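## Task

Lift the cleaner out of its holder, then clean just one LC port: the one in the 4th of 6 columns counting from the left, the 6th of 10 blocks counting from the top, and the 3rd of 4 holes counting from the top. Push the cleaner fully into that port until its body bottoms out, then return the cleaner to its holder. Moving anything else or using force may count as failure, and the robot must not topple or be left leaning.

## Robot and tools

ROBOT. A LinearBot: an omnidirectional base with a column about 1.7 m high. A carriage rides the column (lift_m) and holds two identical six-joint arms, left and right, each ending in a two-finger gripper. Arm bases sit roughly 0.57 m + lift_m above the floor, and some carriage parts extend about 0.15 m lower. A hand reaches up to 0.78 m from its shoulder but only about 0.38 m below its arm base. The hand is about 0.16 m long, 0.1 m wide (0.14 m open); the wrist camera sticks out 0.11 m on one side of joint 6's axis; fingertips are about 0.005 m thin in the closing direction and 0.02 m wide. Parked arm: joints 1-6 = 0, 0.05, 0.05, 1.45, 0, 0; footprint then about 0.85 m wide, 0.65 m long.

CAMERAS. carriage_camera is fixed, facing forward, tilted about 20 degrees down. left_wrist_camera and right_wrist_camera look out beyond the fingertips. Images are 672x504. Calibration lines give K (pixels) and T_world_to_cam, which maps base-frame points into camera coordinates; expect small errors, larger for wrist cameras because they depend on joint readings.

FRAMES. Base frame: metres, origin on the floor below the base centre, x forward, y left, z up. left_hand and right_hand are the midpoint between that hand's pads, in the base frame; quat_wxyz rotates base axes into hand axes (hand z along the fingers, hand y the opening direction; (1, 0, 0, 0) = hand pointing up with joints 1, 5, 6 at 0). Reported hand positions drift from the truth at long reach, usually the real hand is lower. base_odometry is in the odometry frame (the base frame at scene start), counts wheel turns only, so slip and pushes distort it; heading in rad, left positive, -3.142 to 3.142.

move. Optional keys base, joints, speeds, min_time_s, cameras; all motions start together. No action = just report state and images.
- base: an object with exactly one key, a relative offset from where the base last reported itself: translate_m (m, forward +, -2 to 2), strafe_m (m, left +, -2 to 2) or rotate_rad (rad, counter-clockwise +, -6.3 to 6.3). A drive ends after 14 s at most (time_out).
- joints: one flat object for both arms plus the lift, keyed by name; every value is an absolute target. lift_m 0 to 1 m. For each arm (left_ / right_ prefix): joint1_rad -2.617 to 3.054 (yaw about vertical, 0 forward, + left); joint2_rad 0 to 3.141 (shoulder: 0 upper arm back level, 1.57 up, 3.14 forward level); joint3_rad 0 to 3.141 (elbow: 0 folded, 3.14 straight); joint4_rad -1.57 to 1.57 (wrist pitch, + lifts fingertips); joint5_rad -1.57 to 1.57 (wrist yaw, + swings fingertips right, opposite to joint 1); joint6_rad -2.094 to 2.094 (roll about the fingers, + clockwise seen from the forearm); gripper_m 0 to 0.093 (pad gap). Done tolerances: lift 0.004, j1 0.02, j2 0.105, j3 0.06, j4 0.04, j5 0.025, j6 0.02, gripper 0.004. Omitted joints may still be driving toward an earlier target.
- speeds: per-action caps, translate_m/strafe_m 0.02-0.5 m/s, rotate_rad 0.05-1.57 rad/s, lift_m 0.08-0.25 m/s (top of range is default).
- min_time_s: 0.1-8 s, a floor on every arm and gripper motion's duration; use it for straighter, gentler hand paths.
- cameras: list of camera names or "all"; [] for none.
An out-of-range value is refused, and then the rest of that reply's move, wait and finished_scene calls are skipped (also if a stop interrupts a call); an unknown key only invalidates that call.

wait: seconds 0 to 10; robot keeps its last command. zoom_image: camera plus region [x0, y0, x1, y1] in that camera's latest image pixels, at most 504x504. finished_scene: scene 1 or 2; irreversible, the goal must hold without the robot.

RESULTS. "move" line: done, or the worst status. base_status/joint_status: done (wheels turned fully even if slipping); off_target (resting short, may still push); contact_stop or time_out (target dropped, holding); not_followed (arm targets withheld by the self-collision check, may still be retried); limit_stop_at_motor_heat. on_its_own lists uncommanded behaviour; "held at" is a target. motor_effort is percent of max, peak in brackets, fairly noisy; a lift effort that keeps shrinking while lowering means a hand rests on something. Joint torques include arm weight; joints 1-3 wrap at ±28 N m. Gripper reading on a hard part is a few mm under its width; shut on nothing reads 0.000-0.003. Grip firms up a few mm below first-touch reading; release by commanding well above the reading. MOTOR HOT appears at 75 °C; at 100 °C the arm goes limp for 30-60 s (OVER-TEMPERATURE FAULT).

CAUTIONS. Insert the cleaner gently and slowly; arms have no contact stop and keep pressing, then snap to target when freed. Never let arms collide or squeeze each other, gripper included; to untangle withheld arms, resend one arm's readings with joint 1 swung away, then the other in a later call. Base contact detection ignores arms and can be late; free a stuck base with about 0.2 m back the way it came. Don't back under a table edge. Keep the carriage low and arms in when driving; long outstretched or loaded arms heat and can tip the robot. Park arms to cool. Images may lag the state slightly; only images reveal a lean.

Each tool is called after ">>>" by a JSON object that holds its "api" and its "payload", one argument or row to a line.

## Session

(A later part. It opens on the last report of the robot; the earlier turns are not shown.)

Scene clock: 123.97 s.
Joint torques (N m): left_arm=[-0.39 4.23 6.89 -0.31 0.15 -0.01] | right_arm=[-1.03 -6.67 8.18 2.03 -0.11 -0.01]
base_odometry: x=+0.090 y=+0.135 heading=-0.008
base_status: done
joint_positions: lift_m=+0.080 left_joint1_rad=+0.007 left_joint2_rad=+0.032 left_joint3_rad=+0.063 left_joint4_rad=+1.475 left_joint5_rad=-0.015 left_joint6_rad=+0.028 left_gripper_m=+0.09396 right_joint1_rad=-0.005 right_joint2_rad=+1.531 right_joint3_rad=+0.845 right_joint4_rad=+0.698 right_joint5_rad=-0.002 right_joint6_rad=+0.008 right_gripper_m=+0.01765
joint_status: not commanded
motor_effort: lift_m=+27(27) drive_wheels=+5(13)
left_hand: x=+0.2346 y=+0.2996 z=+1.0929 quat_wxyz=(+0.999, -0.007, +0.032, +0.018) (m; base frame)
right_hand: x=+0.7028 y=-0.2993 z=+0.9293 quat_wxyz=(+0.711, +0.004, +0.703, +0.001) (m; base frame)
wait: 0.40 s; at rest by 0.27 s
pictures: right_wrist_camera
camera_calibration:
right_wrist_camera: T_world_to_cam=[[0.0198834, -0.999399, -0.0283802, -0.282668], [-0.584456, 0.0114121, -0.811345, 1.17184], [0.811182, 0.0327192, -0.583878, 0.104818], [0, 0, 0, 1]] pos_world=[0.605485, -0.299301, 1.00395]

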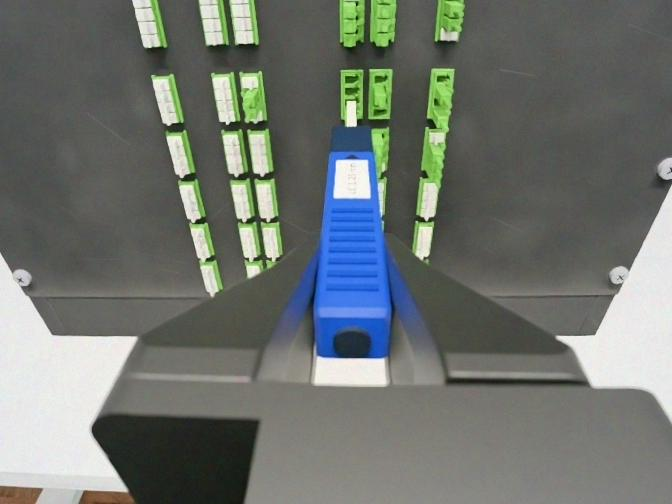

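>>> {"api": "move", "payload": {
  "base": {"translate_m": 0.006},
  "speeds": {"translate_m": 0.02},
  "cameras": []
}}

>>> {"api": "wait", "payload": {
  "seconds": 0.4,
  "cameras": ["right_wrist_camera"]
}}

>>> {"api": "zoom_image", "payload": {
  "camera": "right_wrist_camera",
  "region": [330, 70, 380, 120]
}}

Scene clock: 125.00 s.
Joint torques (N m): left_arm=[-0.36 4.11 6.98 -0.35 0.11 -0.03] | right_arm=[-1.03 -6.35 8.24 2.03 -0.11 -0.01]
move: done
base_odometry: x=+0.096 y=+0.135 heading=-0.009
base_status: done
joint_positions: lift_m=+0.080 left_joint1_rad=+0.007 left_joint2_rad=+0.032 left_joint3_rad=+0.063 left_joint4_rad=+1.476 left_joint5_rad=-0.015 left_joint6_rad=+0.028 left_gripper_m=+0.09396 right_joint1_rad=-0.005 right_joint2_rad=+1.528 right_joint3_rad=+0.844 right_joint4_rad=+0.698 right_joint5_rad=-0.002 right_joint6_rad=+0.008 right_gripper_m=+0.01765
joint_status: not commanded
motor_effort: lift_m=+26(27) drive_wheels=+8(13)
left_hand: x=+0.2345 y=+0.2996 z=+1.0929 quat_wxyz=(+0.999, -0.007, +0.032, +0.018) (m; base frame)
right_hand: x=+0.7023 y=-0.2993 z=+0.9302 quat_wxyz=(+0.712, +0.004, +0.702, +0.001) (m; base frame)
pictures: none
No camera images: "cameras" was empty.

Scene clock: 125.40 s.
Joint torques (N m): left_arm=[-0.34 4.34 6.72 -0.28 0.12 -0.06] | right_arm=[-1.03 -6.37 8.21 2.03 -0.11 -0.01]
base_odometry: x=+0.096 y=+0.135 heading=-0.009
base_status: done
joint_positions: lift_m=+0.080 left_joint1_rad=+0.007 left_joint2_rad=+0.032 left_joint3_rad=+0.063 left_joint4_rad=+1.476 left_joint5_rad=-0.015 left_joint6_rad=+0.028 left_gripper_m=+0.09396 right_joint1_rad=-0.005 right_joint2_rad=+1.528 right_joint3_rad=+0.844 right_joint4_rad=+0.698 right_joint5_rad=-0.002 right_joint6_rad=+0.008 right_gripper_m=+0.01765
joint_status: not commanded
motor_effort: lift_m=+27(27) drive_wheels=+9(13)
left_hand: x=+0.2345 y=+0.2996 z=+1.0929 quat_wxyz=(+0.999, -0.007, +0.032, +0.018) (m; base frame)
right_hand: x=+0.7023 y=-0.2993 z=+0.9302 quat_wxyz=(+0.712, +0.004, +0.702, +0.001) (m; base frame)
wait: 0.40 s; at rest by 0.27 s
pictures: right_wrist_camera
camera_calibration:
right_wrist_camera: T_world_to_cam=[[0.019937, -0.9994, -0.0283397, -0.282707], [-0.582944, 0.0114087, -0.812432, 1.17218], [0.812267, 0.0327179, -0.582367, 0.10362], [0, 0, 0, 1]] pos_world=[0.604786, -0.299301, 1.00465]

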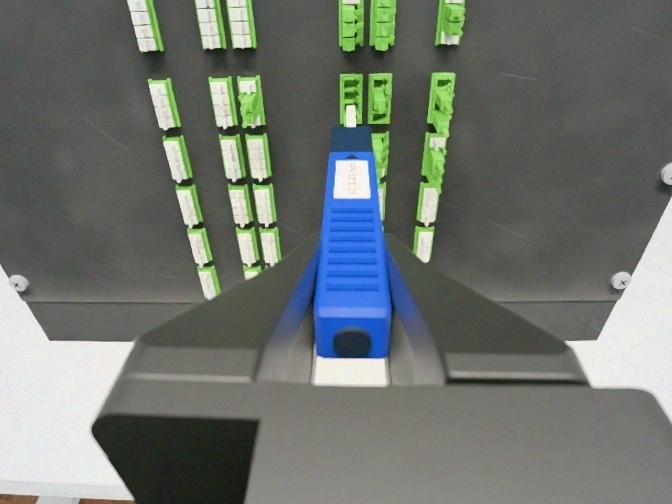

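Scaled by 10.080.

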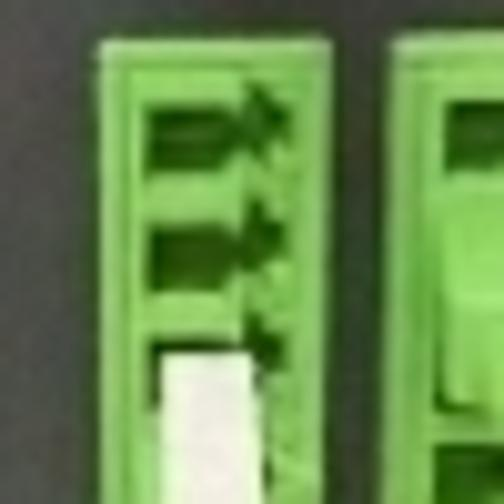

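>>> {"api": "move", "payload": {
  "joints": {"right_joint5_rad": -0.018},
  "min_time_s": 0.3,
  "cameras": []
}}

>>> {"api": "wait", "payload": {
  "seconds": 0.4,
  "cameras": ["right_wrist_camera"]
}}

>>> {"api": "zoom_image", "payload": {
  "camera": "right_wrist_camera",
  "region": [330, 70, 380, 120]
}}

Scene clock: 126.20 s.
Joint torques (N m): left_arm=[-0.36 4.27 6.83 -0.34 0.1 0] | right_arm=[-1.11 -6.34 8.24 2.03 -0.19 -0.01]
move: done
base_odometry: x=+0.096 y=+0.135 heading=-0.009
base_status: not commanded
joint_positions: lift_m=+0.080 left_joint1_rad=+0.007 left_joint2_rad=+0.032 left_joint3_rad=+0.063 left_joint4_rad=+1.476 left_joint5_rad=-0.015 left_joint6_rad=+0.028 left_gripper_m=+0.09396 right_joint1_rad=-0.005 right_joint2_rad=+1.528 right_joint3_rad=+0.844 right_joint4_rad=+0.698 right_joint5_rad=-0.009 right_joint6_rad=+0.008 right_gripper_m=+0.01765
joint_status: all done
motor_effort: lift_m=+27(27) drive_wheels=+9(9)
left_hand: x=+0.2345 y=+0.2996 z=+1.0929 quat_wxyz=(+0.999, -0.007, +0.032, +0.018) (m; base frame)
right_hand: x=+0.7023 y=-0.2980 z=+0.9302 quat_wxyz=(+0.712, +0.001, +0.702, +0.004) (m; base frame)
pictures: none
No camera images: "cameras" was empty.

Scene clock: 126.60 s.
Joint torques (N m): left_arm=[-0.36 4.01 6.95 -0.38 0.16 -0.01] | right_arm=[-1.02 -6.31 8.28 2.03 -0.21 -0.01]
base_odometry: x=+0.096 y=+0.135 heading=-0.009
base_status: not commanded
joint_positions: lift_m=+0.080 left_joint1_rad=+0.007 left_joint2_rad=+0.032 left_joint3_rad=+0.063 left_joint4_rad=+1.476 left_joint5_rad=-0.015 left_joint6_rad=+0.028 left_gripper_m=+0.09396 right_joint1_rad=-0.005 right_joint2_rad=+1.528 right_joint3_rad=+0.844 right_joint4_rad=+0.698 right_joint5_rad=-0.011 right_joint6_rad=+0.008 right_gripper_m=+0.01765
joint_status: all done
motor_effort: lift_m=+27(27) drive_wheels=+8(9)
left_hand: x=+0.2345 y=+0.2996 z=+1.0929 quat_wxyz=(+0.999, -0.007, +0.032, +0.018) (m; base frame)
right_hand: x=+0.7023 y=-0.2977 z=+0.9302 quat_wxyz=(+0.712, +0.001, +0.702, +0.005) (m; base frame)
wait: 0.40 s; at rest by 0.27 s
pictures: right_wrist_camera
camera_calibration:
right_wrist_camera: T_world_to_cam=[[0.0290964, -0.999179, -0.0282007, -0.287612], [-0.583019, 0.00595243, -0.812437, 1.17059], [0.811937, 0.0400805, -0.582367, 0.105996], [0, 0, 0, 1]] pos_world=[0.604783, -0.298592, 1.00465]

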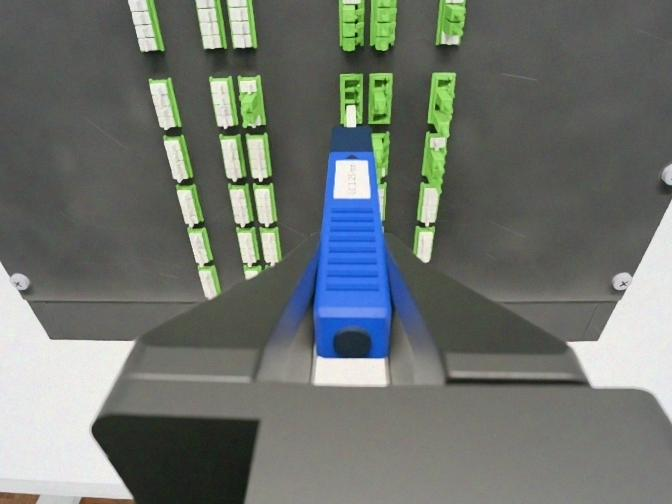

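Scaled by 10.080.

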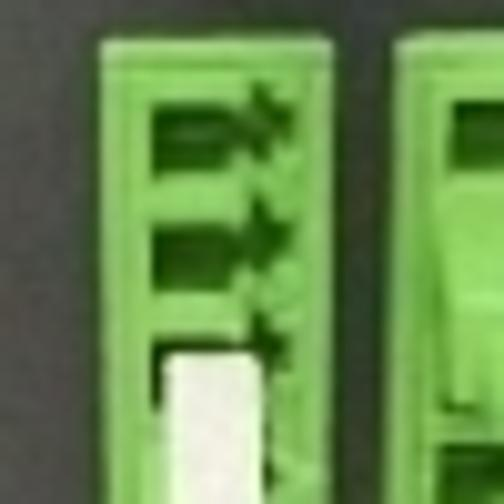

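>>> {"api": "move", "payload": {
  "base": {"translate_m": 0.004},
  "speeds": {"translate_m": 0.02},
  "cameras": []
}}

>>> {"api": "wait", "payload": {
  "seconds": 0.4,
  "cameras": ["right_wrist_camera"]
}}

>>> {"api": "zoom_image", "payload": {
  "camera": "right_wrist_camera",
  "region": [330, 70, 380, 120]
}}

Scene clock: 127.37 s.
Joint torques (N m): left_arm=[-0.54 4.04 6.78 -0.27 0.1 0.01] | right_arm=[-0.91 -4.94 9.05 2.03 -0.12 -0.01]
move: done
base_odometry: x=+0.100 y=+0.134 heading=-0.010
base_status: done
joint_positions: lift_m=+0.080 left_joint1_rad=+0.007 left_joint2_rad=+0.032 left_joint3_rad=+0.063 left_joint4_rad=+1.477 left_joint5_rad=-0.015 left_joint6_rad=+0.028 left_gripper_m=+0.09396 right_joint1_rad=-0.005 right_joint2_rad=+1.517 right_joint3_rad=+0.835 right_joint4_rad=+0.697 right_joint5_rad=-0.016 right_joint6_rad=+0.008 right_gripper_m=+0.01765
joint_status: not commanded
motor_effort: lift_m=+27(27) drive_wheels=+9(19)
left_hand: x=+0.2343 y=+0.2996 z=+1.0929 quat_wxyz=(+0.999, -0.007, +0.031, +0.018) (m; base frame)
right_hand: x=+0.6995 y=-0.2967 z=+0.9310 quat_wxyz=(+0.712, -0.001, +0.702, +0.007) (m; base frame)
pictures: none
No camera images: "cameras" was empty.

Scene clock: 127.77 s.
Joint torques (N m): left_arm=[-0.57 4.21 6.78 -0.36 0.13 -0.03] | right_arm=[-1.02 -5.03 9.14 2.04 -0.14 0]
base_odometry: x=+0.100 y=+0.134 heading=-0.010
base_status: done
joint_positions: lift_m=+0.080 left_joint1_rad=+0.007 left_joint2_rad=+0.032 left_joint3_rad=+0.063 left_joint4_rad=+1.477 left_joint5_rad=-0.015 left_joint6_rad=+0.028 left_gripper_m=+0.09396 right_joint1_rad=-0.005 right_joint2_rad=+1.517 right_joint3_rad=+0.835 right_joint4_rad=+0.697 right_joint5_rad=-0.017 right_joint6_rad=+0.008 right_gripper_m=+0.01765
joint_status: not commanded
motor_effort: lift_m=+27(27) drive_wheels=+10(19)
left_hand: x=+0.2343 y=+0.2996 z=+1.0929 quat_wxyz=(+0.999, -0.007, +0.031, +0.018) (m; base frame)
right_hand: x=+0.6995 y=-0.2967 z=+0.9310 quat_wxyz=(+0.712, -0.001, +0.702, +0.007) (m; base frame)
wait: 0.40 s; at rest by 0.27 s
pictures: right_wrist_camera
camera_calibration:
right_wrist_camera: T_world_to_cam=[[0.0353044, -0.998982, -0.0280893, -0.290795], [-0.581751, 0.00231079, -0.813364, 1.16847], [0.8126, 0.0450563, -0.581077, 0.10847], [0, 0, 0, 1]] pos_world=[0.601882, -0.298086, 1.00525]

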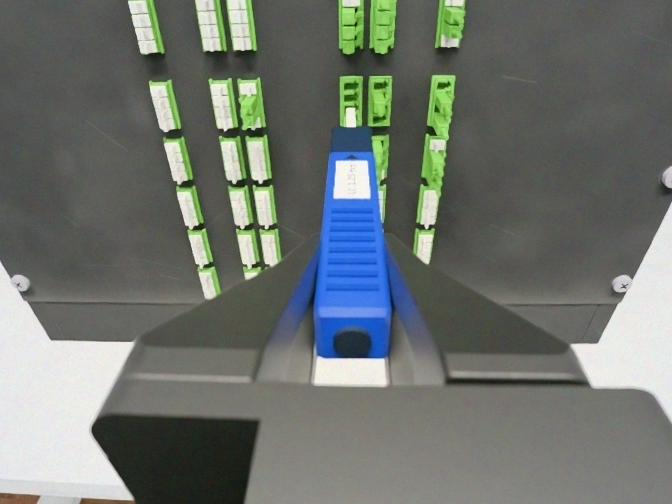

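Scaled by 10.080.

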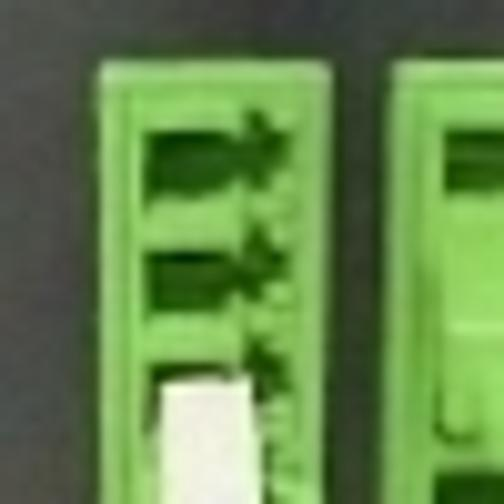

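>>> {"api": "move", "payload": {
  "base": {"translate_m": -0.004},
  "speeds": {"translate_m": 0.02},
  "cameras": []
}}

>>> {"api": "move", "payload": {
  "base": {"strafe_m": 0.003},
  "speeds": {"strafe_m": 0.02},
  "cameras": []
}}

>>> {"api": "move", "payload": {
  "joints": {"right_joint5_rad": 0.005},
  "min_time_s": 0.3,
  "cameras": []
}}

>>> {"api": "wait", "payload": {
  "seconds": 0.4,
  "cameras": ["right_wrist_camera"]
}}

>>> {"api": "zoom_image", "payload": {
  "camera": "right_wrist_camera",
  "region": [330, 70, 380, 120]
}}

Scene clock: 129.43 s.
Joint torques (N m): left_arm=[-0.28 3.95 6.9 -0.34 0.14 -0.03] | right_arm=[-1.18 -5.37 9.14 2.05 -0.14 -0.01]
move: done
base_odometry: x=+0.096 y=+0.134 heading=-0.010
base_status: done
joint_positions: lift_m=+0.080 left_joint1_rad=+0.007 left_joint2_rad=+0.032 left_joint3_rad=+0.063 left_joint4_rad=+1.475 left_joint5_rad=-0.015 left_joint6_rad=+0.028 left_gripper_m=+0.09396 right_joint1_rad=-0.005 right_joint2_rad=+1.520 right_joint3_rad=+0.835 right_joint4_rad=+0.696 right_joint5_rad=-0.017 right_joint6_rad=+0.008 right_gripper_m=+0.01765
joint_status: not commanded
motor_effort: lift_m=+26(27) drive_wheels=+2(7)
left_hand: x=+0.2346 y=+0.2996 z=+1.0929 quat_wxyz=(+0.999, -0.007, +0.032, +0.018) (m; base frame)
right_hand: x=+0.7000 y=-0.2967 z=+0.9293 quat_wxyz=(+0.711, -0.001, +0.703, +0.007) (m; base frame)
pictures: none
No camera images: "cameras" was empty.

Scene clock: 130.03 s.
Joint torques (N m): left_arm=[-0.39 4.31 7.04 -0.33 0.11 -0.05] | right_arm=[-0.96 -5.38 9.09 2.05 -0.14 -0.01]
move: done
base_odometry: x=+0.096 y=+0.137 heading=-0.011
base_status: done
joint_positions: lift_m=+0.080 left_joint1_rad=+0.007 left_joint2_rad=+0.032 left_joint3_rad=+0.063 left_joint4_rad=+1.475 left_joint5_rad=-0.015 left_joint6_rad=+0.028 left_gripper_m=+0.09396 right_joint1_rad=-0.007 right_joint2_rad=+1.520 right_joint3_rad=+0.835 right_joint4_rad=+0.696 right_joint5_rad=-0.017 right_joint6_rad=+0.008 right_gripper_m=+0.01765
joint_status: not commanded
motor_effort: lift_m=+27(27) drive_wheels=+6(8)
left_hand: x=+0.2346 y=+0.2996 z=+1.0929 quat_wxyz=(+0.999, -0.007, +0.032, +0.017) (m; base frame)
right_hand: x=+0.7000 y=-0.2974 z=+0.9293 quat_wxyz=(+0.711, -0.001, +0.703, +0.006) (m; base frame)
pictures: none
No camera images: "cameras" was empty.

Scene clock: 130.63 s.
Joint torques (N m): left_arm=[-0.49 4.41 6.89 -0.29 0.09 -0.05] | right_arm=[-0.9 -5.38 9.11 2.05 0.02 -0.01]
move: done
base_odometry: x=+0.096 y=+0.137 heading=-0.011
base_status: not commanded
joint_positions: lift_m=+0.080 left_joint1_rad=+0.007 left_joint2_rad=+0.032 left_joint3_rad=+0.063 left_joint4_rad=+1.475 left_joint5_rad=-0.015 left_joint6_rad=+0.028 left_gripper_m=+0.09396 right_joint1_rad=-0.007 right_joint2_rad=+1.520 right_joint3_rad=+0.835 right_joint4_rad=+0.696 right_joint5_rad=-0.007 right_joint6_rad=+0.008 right_gripper_m=+0.01765
joint_status: all done
motor_effort: lift_m=+27(27) drive_wheels=+7(7)
left_hand: x=+0.2346 y=+0.2996 z=+1.0929 quat_wxyz=(+0.999, -0.007, +0.032, +0.017) (m; base frame)
right_hand: x=+0.7000 y=-0.2990 z=+0.9293 quat_wxyz=(+0.711, +0.002, +0.703, +0.003) (m; base frame)
pictures: none
No camera images: "cameras" was empty.

Scene clock: 131.03 s.
Joint torques (N m): left_arm=[-0.4 4.21 7.06 -0.33 0.07 -0.06] | right_arm=[-0.91 -5.39 9.1 2.05 0.01 -0.01]
base_odometry: x=+0.096 y=+0.137 heading=-0.011
base_status: not commanded
joint_positions: lift_m=+0.080 left_joint1_rad=+0.007 left_joint2_rad=+0.032 left_joint3_rad=+0.063 left_joint4_rad=+1.475 left_joint5_rad=-0.015 left_joint6_rad=+0.028 left_gripper_m=+0.09396 right_joint1_rad=-0.007 right_joint2_rad=+1.520 right_joint3_rad=+0.835 right_joint4_rad=+0.696 right_joint5_rad=-0.007 right_joint6_rad=+0.008 right_gripper_m=+0.01765
joint_status: all done
motor_effort: lift_m=+26(27) drive_wheels=+6(7)
left_hand: x=+0.2346 y=+0.2996 z=+1.0929 quat_wxyz=(+0.999, -0.007, +0.032, +0.017) (m; base frame)
right_hand: x=+0.7000 y=-0.2992 z=+0.9293 quat_wxyz=(+0.711, +0.003, +0.703, +0.003) (m; base frame)
wait: 0.40 s; at rest by 0.27 s
pictures: right_wrist_camera
camera_calibration:
right_wrist_camera: T_world_to_cam=[[0.0233017, -0.999325, -0.0283849, -0.284842], [-0.585056, 0.00939194, -0.810938, 1.16956], [0.810658, 0.035503, -0.584443, 0.108813], [0, 0, 0, 1]] pos_world=[0.602683, -0.299497, 1.00395]

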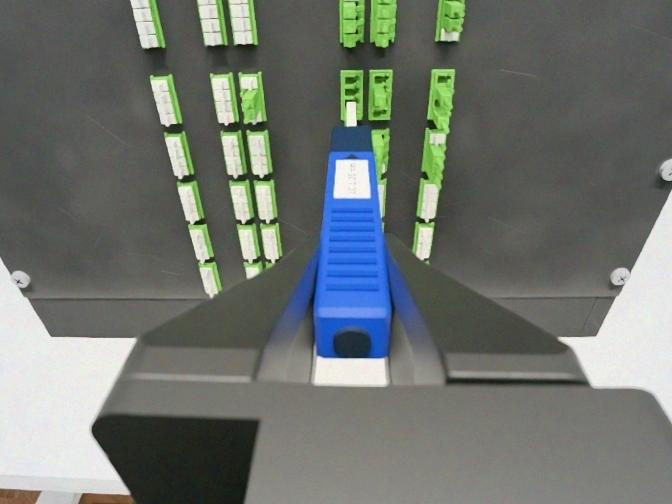

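Scaled by 10.080.

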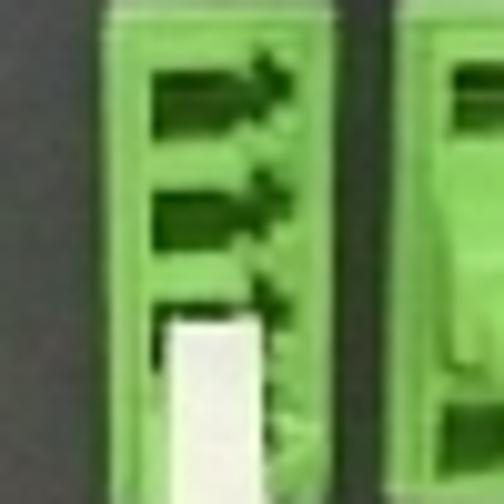

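>>> {"api": "move", "payload": {
  "joints": {"lift_m": 0.0806},
  "speeds": {"lift_m": 0.08},
  "cameras": []
}}

>>> {"api": "move", "payload": {
  "base": {"translate_m": 0.006},
  "speeds": {"translate_m": 0.02},
  "cameras": []
}}

>>> {"api": "wait", "payload": {
  "seconds": 0.4,
  "cameras": ["right_wrist_camera"]
}}

>>> {"api": "zoom_image", "payload": {
  "camera": "right_wrist_camera",
  "region": [330, 70, 380, 120]
}}

Scene clock: 131.50 s.
Joint torques (N m): left_arm=[-0.43 4.12 6.89 -0.28 0.16 -0.04] | right_arm=[-0.9 -5.48 9.1 2.03 0 -0.01]
move: done
base_odometry: x=+0.096 y=+0.137 heading=-0.011
base_status: not commanded
joint_positions: lift_m=+0.081 left_joint1_rad=+0.007 left_joint2_rad=+0.032 left_joint3_rad=+0.063 left_joint4_rad=+1.475 left_joint5_rad=-0.015 left_joint6_rad=+0.028 left_gripper_m=+0.09396 right_joint1_rad=-0.007 right_joint2_rad=+1.522 right_joint3_rad=+0.835 right_joint4_rad=+0.696 right_joint5_rad=-0.006 right_joint6_rad=+0.008 right_gripper_m=+0.01765
joint_status: all done
motor_effort: lift_m=+26(30) drive_wheels=+6(6)
left_hand: x=+0.2347 y=+0.2996 z=+1.0939 quat_wxyz=(+0.999, -0.007, +0.032, +0.017) (m; base frame)
right_hand: x=+0.7002 y=-0.2993 z=+0.9296 quat_wxyz=(+0.710, +0.003, +0.704, +0.002) (m; base frame)
pictures: none
No camera images: "cameras" was empty.

Scene clock: 132.27 s.
Joint torques (N m): left_arm=[-0.53 4.22 7.04 -0.33 0.12 -0.02] | right_arm=[-1.01 -4.53 9.29 2.1 0 0]
move: done
base_odometry: x=+0.102 y=+0.137 heading=-0.012
base_status: done
joint_positions: lift_m=+0.081 left_joint1_rad=+0.007 left_joint2_rad=+0.032 left_joint3_rad=+0.063 left_joint4_rad=+1.476 left_joint5_rad=-0.015 left_joint6_rad=+0.028 left_gripper_m=+0.09396 right_joint1_rad=-0.007 right_joint2_rad=+1.512 right_joint3_rad=+0.833 right_joint4_rad=+0.691 right_joint5_rad=-0.005 right_joint6_rad=+0.008 right_gripper_m=+0.01765
joint_status: not commanded
motor_effort: lift_m=+27(27) drive_wheels=+10(19)
left_hand: x=+0.2345 y=+0.2997 z=+1.0939 quat_wxyz=(+0.999, -0.007, +0.032, +0.017) (m; base frame)
right_hand: x=+0.6984 y=-0.2995 z=+0.9318 quat_wxyz=(+0.711, +0.003, +0.703, +0.002) (m; base frame)
pictures: none
No camera images: "cameras" was empty.

Scene clock: 132.67 s.
Joint torques (N m): left_arm=[-0.5 4.26 6.89 -0.32 0.09 -0.01] | right_arm=[-0.92 -4.48 9.28 2.11 -0.02 0]
base_odometry: x=+0.102 y=+0.137 heading=-0.012
base_status: done
joint_positions: lift_m=+0.081 left_joint1_rad=+0.007 left_joint2_rad=+0.032 left_joint3_rad=+0.063 left_joint4_rad=+1.476 left_joint5_rad=-0.015 left_joint6_rad=+0.028 left_gripper_m=+0.09396 right_joint1_rad=-0.007 right_joint2_rad=+1.512 right_joint3_rad=+0.833 right_joint4_rad=+0.691 right_joint5_rad=-0.005 right_joint6_rad=+0.008 right_gripper_m=+0.01765
joint_status: not commanded
motor_effort: lift_m=+26(27) drive_wheels=+10(19)
left_hand: x=+0.2345 y=+0.2997 z=+1.0939 quat_wxyz=(+0.999, -0.007, +0.032, +0.017) (m; base frame)
right_hand: x=+0.6984 y=-0.2995 z=+0.9318 quat_wxyz=(+0.711, +0.003, +0.703, +0.002) (m; base frame)
wait: 0.40 s; at rest by 0.27 s
pictures: right_wrist_camera
camera_calibration:
right_wrist_camera: T_world_to_cam=[[0.0214733, -0.999366, -0.0283899, -0.283744], [-0.584151, 0.0105036, -0.811577, 1.17108], [0.811361, 0.0340112, -0.583555, 0.109811], [0, 0, 0, 1]] pos_world=[0.601085, -0.299599, 1.00645]

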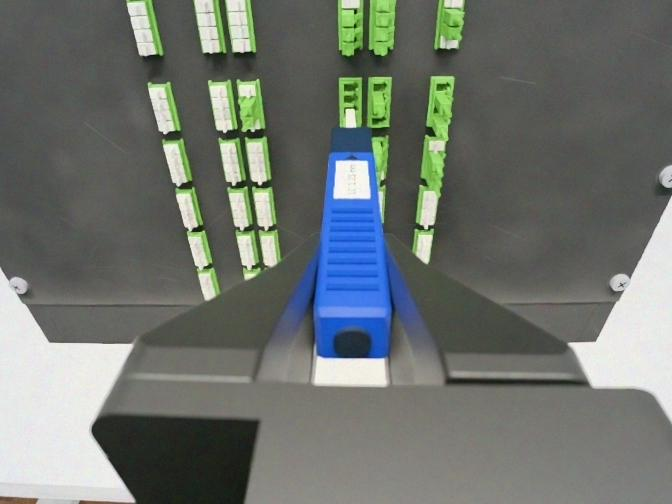

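Scaled by 10.080.

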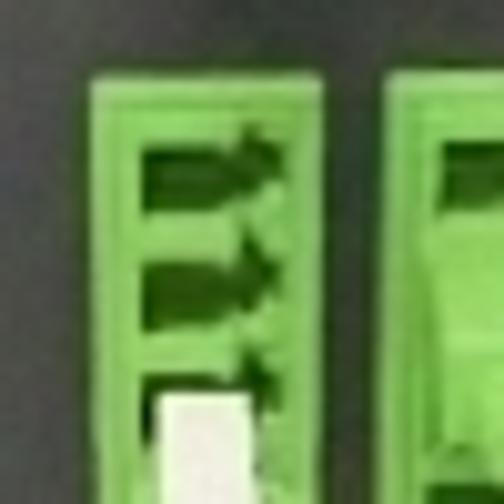

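>>> {"api": "move", "payload": {
  "joints": {"lift_m": 0.0790, "right_joint4_rad": 0.715},
  "speeds": {"lift_m": 0.08},
  "cameras": []
}}

>>> {"api": "wait", "payload": {
  "seconds": 0.4,
  "cameras": ["right_wrist_camera"]
}}

>>> {"api": "zoom_image", "payload": {
  "camera": "right_wrist_camera",
  "region": [330, 70, 380, 120]
}}

Scene clock: 133.27 s.
Joint torques (N m): left_arm=[-0.51 4.18 6.87 -0.3 0.13 0] | right_arm=[-0.92 -4.42 9.42 2.19 -0.01 -0.01]
move: done
base_odometry: x=+0.102 y=+0.137 heading=-0.012
base_status: not commanded
joint_positions: lift_m=+0.079 left_joint1_rad=+0.007 left_joint2_rad=+0.032 left_joint3_rad=+0.063 left_joint4_rad=+1.476 left_joint5_rad=-0.015 left_joint6_rad=+0.028 left_gripper_m=+0.09396 right_joint1_rad=-0.007 right_joint2_rad=+1.511 right_joint3_rad=+0.832 right_joint4_rad=+0.693 right_joint5_rad=-0.005 right_joint6_rad=+0.008 right_gripper_m=+0.01765
joint_status: all done
motor_effort: lift_m=+26(27) drive_wheels=+10(10)
left_hand: x=+0.2345 y=+0.2997 z=+1.0923 quat_wxyz=(+0.999, -0.007, +0.032, +0.017) (m; base frame)
right_hand: x=+0.6983 y=-0.2995 z=+0.9305 quat_wxyz=(+0.712, +0.003, +0.702, +0.002) (m; base frame)
pictures: none
No camera images: "cameras" was empty.

Scene clock: 133.67 s.
Joint torques (N m): left_arm=[-0.31 4.12 6.76 -0.3 0.18 -0.04] | right_arm=[-0.91 -4.41 9.33 2.19 -0.01 0]
base_odometry: x=+0.102 y=+0.137 heading=-0.012
base_status: not commanded
joint_positions: lift_m=+0.079 left_joint1_rad=+0.007 left_joint2_rad=+0.032 left_joint3_rad=+0.063 left_joint4_rad=+1.476 left_joint5_rad=-0.015 left_joint6_rad=+0.028 left_gripper_m=+0.09396 right_joint1_rad=-0.007 right_joint2_rad=+1.511 right_joint3_rad=+0.832 right_joint4_rad=+0.693 right_joint5_rad=-0.005 right_joint6_rad=+0.008 right_gripper_m=+0.01765
joint_status: all done
motor_effort: lift_m=+26(27) drive_wheels=+10(10)
left_hand: x=+0.2345 y=+0.2997 z=+1.0923 quat_wxyz=(+0.999, -0.007, +0.032, +0.017) (m; base frame)
right_hand: x=+0.6983 y=-0.2995 z=+0.9305 quat_wxyz=(+0.712, +0.003, +0.702, +0.002) (m; base frame)
wait: 0.40 s; at rest by 0.27 s
pictures: right_wrist_camera
camera_calibration:
right_wrist_camera: T_world_to_cam=[[0.0215059, -0.999366, -0.0283614, -0.283828], [-0.583225, 0.0105002, -0.812243, 1.1698], [0.812026, 0.0340091, -0.58263, 0.107849], [0, 0, 0, 1]] pos_world=[0.600785, -0.299599, 1.00495]

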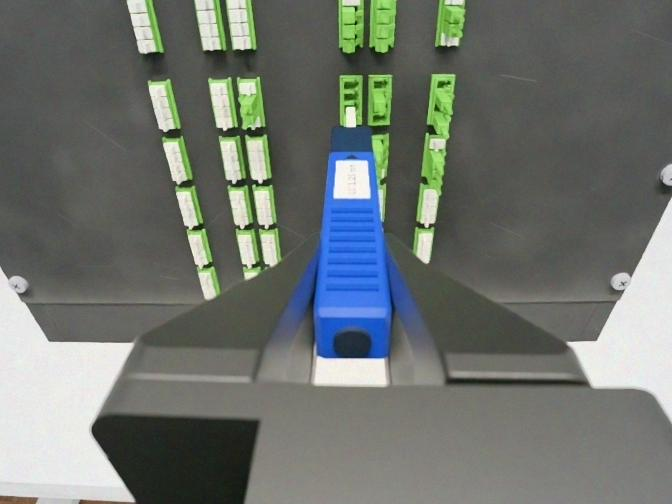

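Scaled by 10.080.

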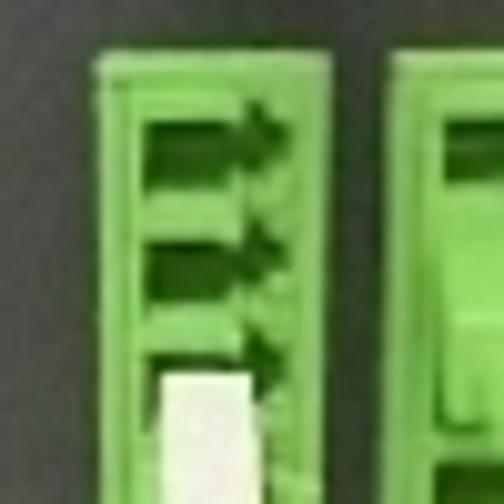

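>>> {"api": "move", "payload": {
  "base": {"translate_m": 0.005},
  "speeds": {"translate_m": 0.02},
  "cameras": []
}}

>>> {"api": "wait", "payload": {
  "seconds": 0.4,
  "cameras": ["right_wrist_camera"]
}}

>>> {"api": "zoom_image", "payload": {
  "camera": "right_wrist_camera",
  "region": [330, 70, 380, 120]
}}

Scene clock: 134.60 s.
Joint torques (N m): left_arm=[-0.4 4.25 6.86 -0.37 0.13 -0.04] | right_arm=[-0.84 -2.66 10.13 2.18 -0.01 -0.01]
move: done
base_odometry: x=+0.107 y=+0.137 heading=-0.013
base_status: done
joint_positions: lift_m=+0.079 left_joint1_rad=+0.007 left_joint2_rad=+0.032 left_joint3_rad=+0.063 left_joint4_rad=+1.476 left_joint5_rad=-0.015 left_joint6_rad=+0.028 left_gripper_m=+0.09396 right_joint1_rad=-0.007 right_joint2_rad=+1.495 right_joint3_rad=+0.824 right_joint4_rad=+0.691 right_joint5_rad=-0.005 right_joint6_rad=+0.008 right_gripper_m=+0.01765
joint_status: not commanded
motor_effort: lift_m=+27(27) drive_wheels=+12(18)
left_hand: x=+0.2344 y=+0.2997 z=+1.0923 quat_wxyz=(+0.999, -0.007, +0.032, +0.017) (m; base frame)
right_hand: x=+0.6949 y=-0.2995 z=+0.9336 quat_wxyz=(+0.714, +0.003, +0.700, +0.002) (m; base frame)
pictures: none
No camera images: "cameras" was empty.

Scene clock: 135.00 s.
Joint torques (N m): left_arm=[-0.49 4.3 6.87 -0.36 0.13 -0.03] | right_arm=[-0.92 -2.71 10.11 2.2 -0.01 -0.01]
base_odometry: x=+0.107 y=+0.137 heading=-0.013
base_status: done
joint_positions: lift_m=+0.079 left_joint1_rad=+0.007 left_joint2_rad=+0.032 left_joint3_rad=+0.063 left_joint4_rad=+1.476 left_joint5_rad=-0.015 left_joint6_rad=+0.028 left_gripper_m=+0.09396 right_joint1_rad=-0.007 right_joint2_rad=+1.495 right_joint3_rad=+0.824 right_joint4_rad=+0.691 right_joint5_rad=-0.005 right_joint6_rad=+0.008 right_gripper_m=+0.01765
joint_status: not commanded
motor_effort: lift_m=+26(27) drive_wheels=+12(18)
left_hand: x=+0.2344 y=+0.2997 z=+1.0923 quat_wxyz=(+0.999, -0.007, +0.032, +0.017) (m; base frame)
right_hand: x=+0.6949 y=-0.2995 z=+0.9336 quat_wxyz=(+0.714, +0.003, +0.700, +0.002) (m; base frame)
wait: 0.40 s; at rest by 0.27 s
pictures: right_wrist_camera
camera_calibration:
right_wrist_camera: T_world_to_cam=[[0.0216646, -0.999371, -0.0280831, -0.284052], [-0.577955, 0.0104013, -0.816003, 1.17024], [0.815781, 0.0339091, -0.577366, 0.104817], [0, 0, 0, 1]] pos_world=[0.596989, -0.299599, 1.00746]

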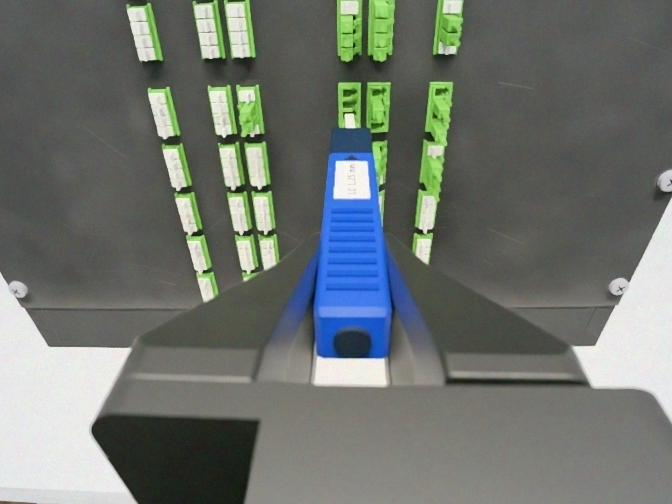

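Scaled by 10.080.

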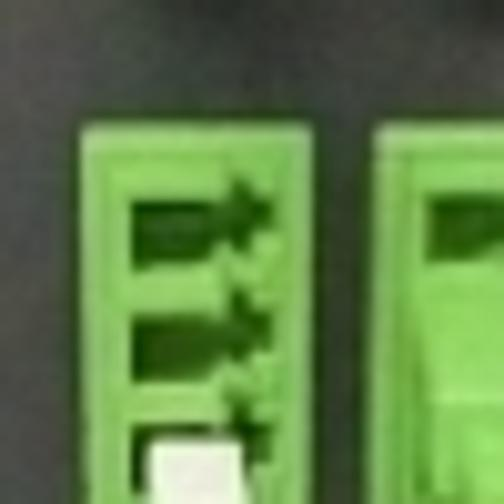

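>>> {"api": "move", "payload": {
  "base": {"translate_m": -0.017},
  "speeds": {"translate_m": 0.03},
  "cameras": []
}}

>>> {"api": "move", "payload": {
  "joints": {"right_joint2_rad": 1.555, "right_joint3_rad": 0.87},
  "min_time_s": 0.8,
  "cameras": []
}}

>>> {"api": "wait", "payload": {
  "seconds": 0.4,
  "cameras": ["right_wrist_camera"]
}}

>>> {"api": "zoom_image", "payload": {
  "camera": "right_wrist_camera",
  "region": [330, 70, 380, 120]
}}

Scene clock: 136.57 s.
Joint torques (N m): left_arm=[-0.34 4.07 7.13 -0.31 0.11 0] | right_arm=[-0.87 -5.91 9.17 2.06 -0.01 -0.01]
move: done
base_odometry: x=+0.090 y=+0.137 heading=-0.012
base_status: done
joint_positions: lift_m=+0.079 left_joint1_rad=+0.007 left_joint2_rad=+0.032 left_joint3_rad=+0.063 left_joint4_rad=+1.475 left_joint5_rad=-0.015 left_joint6_rad=+0.028 left_gripper_m=+0.09396 right_joint1_rad=-0.007 right_joint2_rad=+1.525 right_joint3_rad=+0.834 right_joint4_rad=+0.705 right_joint5_rad=-0.004 right_joint6_rad=+0.008 right_gripper_m=+0.01765
joint_status: not commanded
motor_effort: lift_m=+26(27) drive_wheels=+2(8)
left_hand: x=+0.2347 y=+0.2997 z=+1.0923 quat_wxyz=(+0.999, -0.007, +0.032, +0.017) (m; base frame)
right_hand: x=+0.7006 y=-0.2996 z=+0.9284 quat_wxyz=(+0.712, +0.004, +0.702, +0.002) (m; base frame)
pictures: none
No camera images: "cameras" was empty.

Scene clock: 137.67 s.
Joint torques (N m): left_arm=[-0.49 4.44 7.1 -0.31 0.11 -0.07] | right_arm=[-0.9 -5.26 9.72 2.05 -0.02 -0.01]
move: done
base_odometry: x=+0.090 y=+0.137 heading=-0.012
base_status: not commanded
joint_positions: lift_m=+0.079 left_joint1_rad=+0.007 left_joint2_rad=+0.032 left_joint3_rad=+0.063 left_joint4_rad=+1.475 left_joint5_rad=-0.015 left_joint6_rad=+0.028 left_gripper_m=+0.09396 right_joint1_rad=-0.007 right_joint2_rad=+1.533 right_joint3_rad=+0.841 right_joint4_rad=+0.706 right_joint5_rad=-0.004 right_joint6_rad=+0.008 right_gripper_m=+0.01765
joint_status: all done
motor_effort: lift_m=+26(27) drive_wheels=-1(2)
left_hand: x=+0.2347 y=+0.2997 z=+1.0923 quat_wxyz=(+0.999, -0.007, +0.032, +0.017) (m; base frame)
right_hand: x=+0.7026 y=-0.2996 z=+0.9282 quat_wxyz=(+0.712, +0.004, +0.702, +0.002) (m; base frame)
pictures: none
No camera images: "cameras" was empty.

Scene clock: 138.07 s.
Joint torques (N m): left_arm=[-0.47 4.27 6.93 -0.29 0.1 -0.03] | right_arm=[-0.91 -5.27 9.69 2.04 -0.02 0]
base_odometry: x=+0.090 y=+0.137 heading=-0.012
base_status: not commanded
joint_positions: lift_m=+0.079 left_joint1_rad=+0.007 left_joint2_rad=+0.032 left_joint3_rad=+0.063 left_joint4_rad=+1.475 left_joint5_rad=-0.015 left_joint6_rad=+0.028 left_gripper_m=+0.09396 right_joint1_rad=-0.007 right_joint2_rad=+1.533 right_joint3_rad=+0.841 right_joint4_rad=+0.706 right_joint5_rad=-0.004 right_joint6_rad=+0.008 right_gripper_m=+0.01765
joint_status: all done
motor_effort: lift_m=+26(27) drive_wheels=-1(2)
left_hand: x=+0.2347 y=+0.2997 z=+1.0923 quat_wxyz=(+0.999, -0.007, +0.032, +0.017) (m; base frame)
right_hand: x=+0.7026 y=-0.2996 z=+0.9282 quat_wxyz=(+0.712, +0.004, +0.702, +0.002) (m; base frame)
wait: 0.40 s; at rest by 0.27 s
pictures: right_wrist_camera
camera_calibration:
right_wrist_camera: T_world_to_cam=[[0.0210993, -0.999378, -0.0282727, -0.283935], [-0.582281, 0.0107043, -0.812917, 1.17053], [0.812714, 0.0336147, -0.581693, 0.101489], [0, 0, 0, 1]] pos_world=[0.605086, -0.2997, 1.00255]

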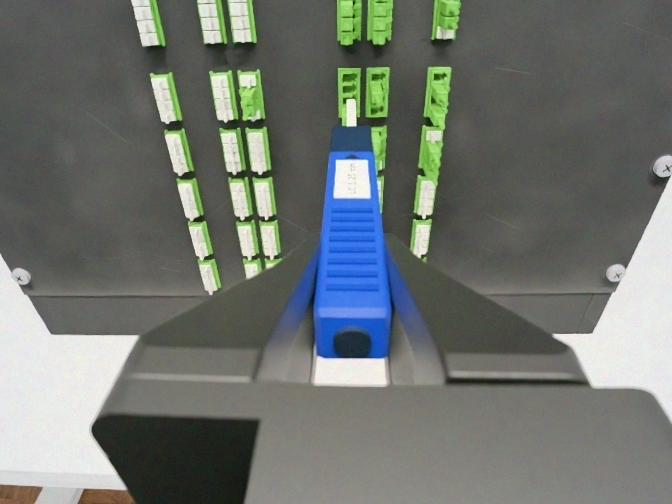

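Scaled by 10.080.

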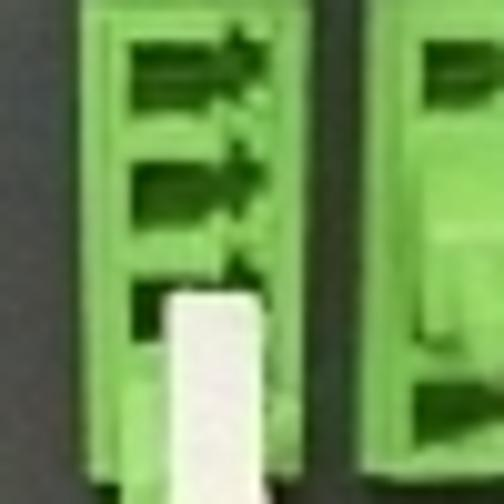

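>>> {"api": "move", "payload": {
  "base": {"translate_m": -0.01},
  "speeds": {"translate_m": 0.03},
  "cameras": []
}}

>>> {"api": "move", "payload": {
  "base": {"rotate_rad": 0.004},
  "cameras": []
}}

>>> {"api": "move", "payload": {
  "joints": {"right_joint2_rad": 1.5, "right_joint3_rad": 0.9, "right_joint4_rad": 0.7},
  "min_time_s": 0.8,
  "cameras": []
}}

>>> {"api": "move", "payload": {
  "joints": {"right_joint2_rad": 1.55, "right_joint3_rad": 0.849},
  "min_time_s": 1.2,
  "cameras": []
}}

>>> {"api": "wait", "payload": {
  "seconds": 0.4,
  "cameras": ["right_wrist_camera"]
}}

>>> {"api": "zoom_image", "payload": {
  "camera": "right_wrist_camera",
  "region": [330, 70, 380, 120]
}}

Scene clock: 139.30 s.
Joint torques (N m): left_arm=[-0.35 4.31 6.71 -0.32 0.04 0.01] | right_arm=[-0.9 -6.19 8.96 2.04 -0.02 -0.01]
move: done
base_odometry: x=+0.080 y=+0.137 heading=-0.012
base_status: done
joint_positions: lift_m=+0.079 left_joint1_rad=+0.007 left_joint2_rad=+0.032 left_joint3_rad=+0.063 left_joint4_rad=+1.475 left_joint5_rad=-0.015 left_joint6_rad=+0.028 left_gripper_m=+0.09396 right_joint1_rad=-0.007 right_joint2_rad=+1.541 right_joint3_rad=+0.849 right_joint4_rad=+0.707 right_joint5_rad=-0.004 right_joint6_rad=+0.008 right_gripper_m=+0.01765
joint_status: not commanded
motor_effort: lift_m=+26(27) drive_wheels=-3(12)
left_hand: x=+0.2347 y=+0.2997 z=+1.0923 quat_wxyz=(+0.999, -0.007, +0.032, +0.017) (m; base frame)
right_hand: x=+0.7048 y=-0.2997 z=+0.9281 quat_wxyz=(+0.712, +0.004, +0.702, +0.002) (m; base frame)
pictures: none
No camera images: "cameras" was empty.

Scene clock: 139.73 s.
Joint torques (N m): left_arm=[-0.62 4.26 6.86 -0.29 0.15 -0.02] | right_arm=[-0.94 -6.24 8.96 2.03 -0.02 0]
move: done
base_odometry: x=+0.080 y=+0.137 heading=-0.009
base_status: done
joint_positions: lift_m=+0.079 left_joint1_rad=+0.007 left_joint2_rad=+0.032 left_joint3_rad=+0.063 left_joint4_rad=+1.475 left_joint5_rad=-0.015 left_joint6_rad=+0.028 left_gripper_m=+0.09396 right_joint1_rad=-0.007 right_joint2_rad=+1.542 right_joint3_rad=+0.849 right_joint4_rad=+0.707 right_joint5_rad=-0.003 right_joint6_rad=+0.008 right_gripper_m=+0.01765
joint_status: not commanded
motor_effort: lift_m=+26(27) drive_wheels=+5(6)
left_hand: x=+0.2347 y=+0.2997 z=+1.0923 quat_wxyz=(+0.999, -0.007, +0.032, +0.017) (m; base frame)
right_hand: x=+0.7049 y=-0.2997 z=+0.9281 quat_wxyz=(+0.712, +0.004, +0.702, +0.002) (m; base frame)
pictures: none
No camera images: "cameras" was empty.

Scene clock: 140.83 s.
Joint torques (N m): left_arm=[-0.51 4.18 6.89 -0.28 0.11 -0.01] | right_arm=[-0.92 -10.19 9.29 1.87 -0.03 -0.01]
move: done
base_odometry: x=+0.080 y=+0.137 heading=-0.009
base_status: not commanded
joint_positions: lift_m=+0.079 left_joint1_rad=+0.007 left_joint2_rad=+0.032 left_joint3_rad=+0.063 left_joint4_rad=+1.475 left_joint5_rad=-0.015 left_joint6_rad=+0.028 left_gripper_m=+0.09396 right_joint1_rad=-0.007 right_joint2_rad=+1.527 right_joint3_rad=+0.877 right_joint4_rad=+0.707 right_joint5_rad=-0.003 right_joint6_rad=+0.008 right_gripper_m=+0.01765
joint_status: all done
motor_effort: lift_m=+26(27) drive_wheels=+5(6)
left_hand: x=+0.2347 y=+0.2997 z=+1.0923 quat_wxyz=(+0.999, -0.007, +0.032, +0.017) (m; base frame)
right_hand: x=+0.7050 y=-0.2998 z=+0.9483 quat_wxyz=(+0.727, +0.004, +0.686, +0.001) (m; base frame)
pictures: none
No camera images: "cameras" was empty.

Scene clock: 142.33 s.
Joint torques (N m): left_arm=[-0.32 4.27 6.79 -0.35 0.09 -0.03] | right_arm=[-0.91 -6.34 6.65 1.89 -0.04 -0.01]
move: done
base_odometry: x=+0.080 y=+0.137 heading=-0.009
base_status: not commanded
joint_positions: lift_m=+0.079 left_joint1_rad=+0.007 left_joint2_rad=+0.032 left_joint3_rad=+0.063 left_joint4_rad=+1.475 left_joint5_rad=-0.015 left_joint6_rad=+0.028 left_gripper_m=+0.09396 right_joint1_rad=-0.007 right_joint2_rad=+1.538 right_joint3_rad=+0.855 right_joint4_rad=+0.707 right_joint5_rad=-0.003 right_joint6_rad=+0.008 right_gripper_m=+0.01765
joint_status: all done
motor_effort: lift_m=+26(27) drive_wheels=+5(6)
left_hand: x=+0.2347 y=+0.2997 z=+1.0923 quat_wxyz=(+0.999, -0.007, +0.032, +0.017) (m; base frame)
right_hand: x=+0.7048 y=-0.2998 z=+0.9323 quat_wxyz=(+0.715, +0.004, +0.699, +0.001) (m; base frame)
pictures: none
No camera images: "cameras" was empty.

Scene clock: 142.73 s.
Joint torques (N m): left_arm=[-0.53 4.3 6.72 -0.29 0.1 -0.02] | right_arm=[-0.94 -6.38 6.68 1.89 -0.03 0]
base_odometry: x=+0.080 y=+0.137 heading=-0.009
base_status: not commanded
joint_positions: lift_m=+0.079 left_joint1_rad=+0.007 left_joint2_rad=+0.032 left_joint3_rad=+0.063 left_joint4_rad=+1.475 left_joint5_rad=-0.015 left_joint6_rad=+0.028 left_gripper_m=+0.09396 right_joint1_rad=-0.007 right_joint2_rad=+1.538 right_joint3_rad=+0.855 right_joint4_rad=+0.707 right_joint5_rad=-0.003 right_joint6_rad=+0.008 right_gripper_m=+0.01765
joint_status: all done
motor_effort: lift_m=+26(27) drive_wheels=+5(6)
left_hand: x=+0.2347 y=+0.2997 z=+1.0923 quat_wxyz=(+0.999, -0.007, +0.032, +0.017) (m; base frame)
right_hand: x=+0.7048 y=-0.2998 z=+0.9323 quat_wxyz=(+0.715, +0.004, +0.699, +0.001) (m; base frame)
wait: 0.40 s; at rest by 0.27 s
pictures: right_wrist_camera
camera_calibration:
right_wrist_camera: T_world_to_cam=[[0.020262, -0.999401, -0.0280653, -0.283685], [-0.575155, 0.0113094, -0.817966, 1.17495], [0.817793, 0.0327156, -0.574581, 0.0916325], [0, 0, 0, 1]] pos_world=[0.606591, -0.299801, 1.00576]

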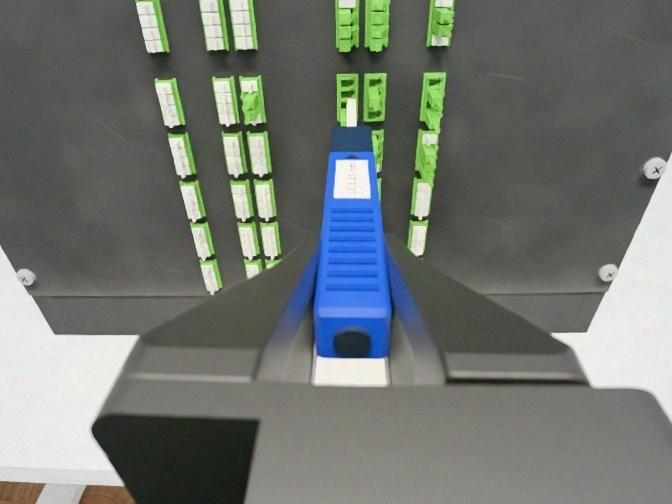

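Scaled by 10.080.

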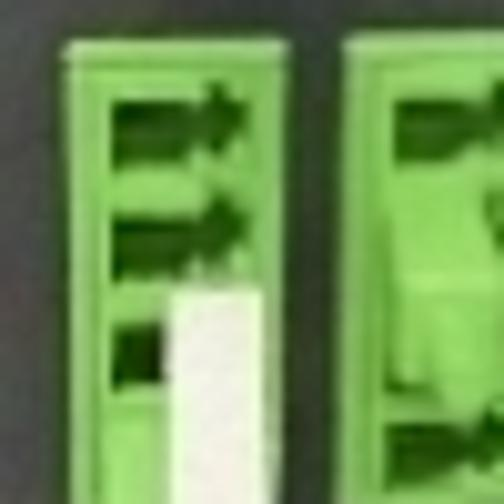

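>>> {"api": "move", "payload": {
  "joints": {"right_joint4_rad": 0.692, "right_joint1_rad": 0.0},
  "min_time_s": 0.4,
  "cameras": []
}}

>>> {"api": "move", "payload": {
  "base": {"strafe_m": 0.003},
  "speeds": {"strafe_m": 0.03},
  "cameras": []
}}

>>> {"api": "wait", "payload": {
  "seconds": 0.4,
  "cameras": ["right_wrist_camera"]
}}

>>> {"api": "zoom_image", "payload": {
  "camera": "right_wrist_camera",
  "region": [330, 70, 380, 120]
}}

Scene clock: 143.60 s.
Joint torques (N m): left_arm=[-0.43 4.31 6.84 -0.34 0.14 -0.01] | right_arm=[0.46 -6.37 6.67 1.86 -0.04 -0.01]
move: done
base_odometry: x=+0.080 y=+0.137 heading=-0.009
base_status: not commanded
joint_positions: lift_m=+0.079 left_joint1_rad=+0.007 left_joint2_rad=+0.032 left_joint3_rad=+0.063 left_joint4_rad=+1.475 left_joint5_rad=-0.015 left_joint6_rad=+0.028 left_gripper_m=+0.09396 right_joint1_rad=-0.007 right_joint2_rad=+1.538 right_joint3_rad=+0.855 right_joint4_rad=+0.702 right_joint5_rad=-0.003 right_joint6_rad=+0.008 right_gripper_m=+0.01765
joint_status: all done
motor_effort: lift_m=+26(27) drive_wheels=+5(6)
left_hand: x=+0.2347 y=+0.2997 z=+1.0923 quat_wxyz=(+0.999, -0.007, +0.032, +0.017) (m; base frame)
right_hand: x=+0.7048 y=-0.2998 z=+0.9310 quat_wxyz=(+0.714, +0.004, +0.701, +0.001) (m; base frame)
pictures: none
No camera images: "cameras" was empty.

Scene clock: 144.17 s.
Joint torques (N m): left_arm=[-0.24 4.3 6.76 -0.32 0.14 -0.01] | right_arm=[-0.02 -6.32 6.64 1.87 -0.05 -0.01]
move: done
base_odometry: x=+0.080 y=+0.139 heading=-0.010
base_status: done
joint_positions: lift_m=+0.079 left_joint1_rad=+0.006 left_joint2_rad=+0.032 left_joint3_rad=+0.063 left_joint4_rad=+1.475 left_joint5_rad=-0.015 left_joint6_rad=+0.028 left_gripper_m=+0.09396 right_joint1_rad=-0.002 right_joint2_rad=+1.538 right_joint3_rad=+0.855 right_joint4_rad=+0.698 right_joint5_rad=-0.001 right_joint6_rad=+0.008 right_gripper_m=+0.01765
joint_status: not commanded
motor_effort: lift_m=+26(27) drive_wheels=+6(13)
left_hand: x=+0.2347 y=+0.2997 z=+1.0923 quat_wxyz=(+0.999, -0.007, +0.032, +0.017) (m; base frame)
right_hand: x=+0.7049 y=-0.2979 z=+0.9302 quat_wxyz=(+0.712, +0.003, +0.702, +0.002) (m; base frame)
pictures: none
No camera images: "cameras" was empty.

Scene clock: 144.57 s.
Joint torques (N m): left_arm=[-0.38 4.22 6.95 -0.26 0.13 -0.02] | right_arm=[-0.03 -6.35 6.65 1.9 -0.05 -0.01]
base_odometry: x=+0.080 y=+0.139 heading=-0.010
base_status: done
joint_positions: lift_m=+0.079 left_joint1_rad=+0.006 left_joint2_rad=+0.032 left_joint3_rad=+0.063 left_joint4_rad=+1.475 left_joint5_rad=-0.015 left_joint6_rad=+0.028 left_gripper_m=+0.09396 right_joint1_rad=-0.002 right_joint2_rad=+1.538 right_joint3_rad=+0.855 right_joint4_rad=+0.698 right_joint5_rad=-0.001 right_joint6_rad=+0.008 right_gripper_m=+0.01765
joint_status: not commanded
motor_effort: lift_m=+26(27) drive_wheels=+5(13)
left_hand: x=+0.2347 y=+0.2997 z=+1.0923 quat_wxyz=(+0.999, -0.007, +0.032, +0.017) (m; base frame)
right_hand: x=+0.7049 y=-0.2979 z=+0.9302 quat_wxyz=(+0.712, +0.003, +0.702, +0.002) (m; base frame)
wait: 0.40 s; at rest by 0.27 s
pictures: right_wrist_camera
camera_calibration:
right_wrist_camera: T_world_to_cam=[[0.0226316, -0.999342, -0.0283594, -0.283157], [-0.581976, 0.00989576, -0.813145, 1.17322], [0.812891, 0.0349073, -0.581369, 0.100764], [0, 0, 0, 1]] pos_world=[0.607286, -0.298098, 1.00455]

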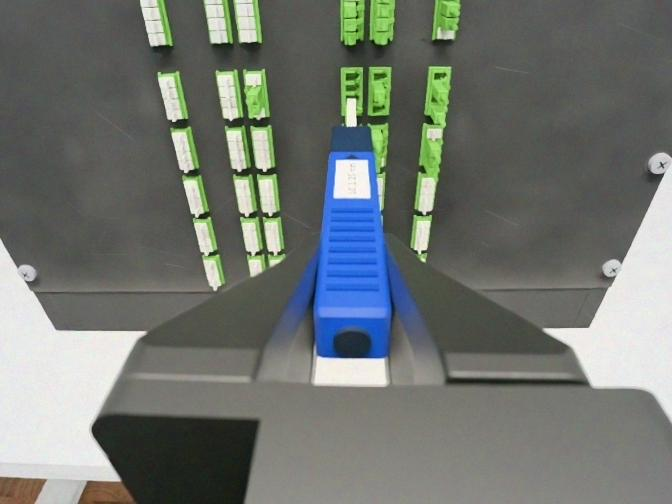

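Scaled by 10.080.

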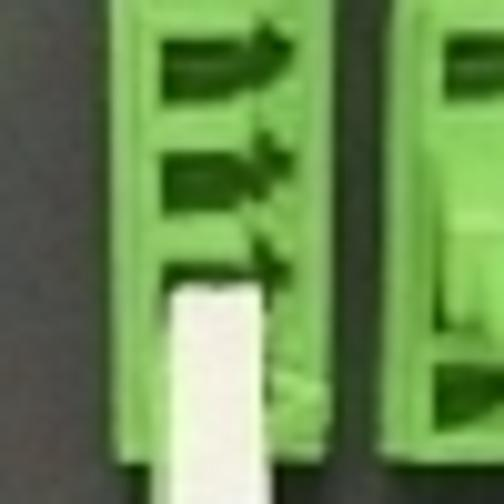

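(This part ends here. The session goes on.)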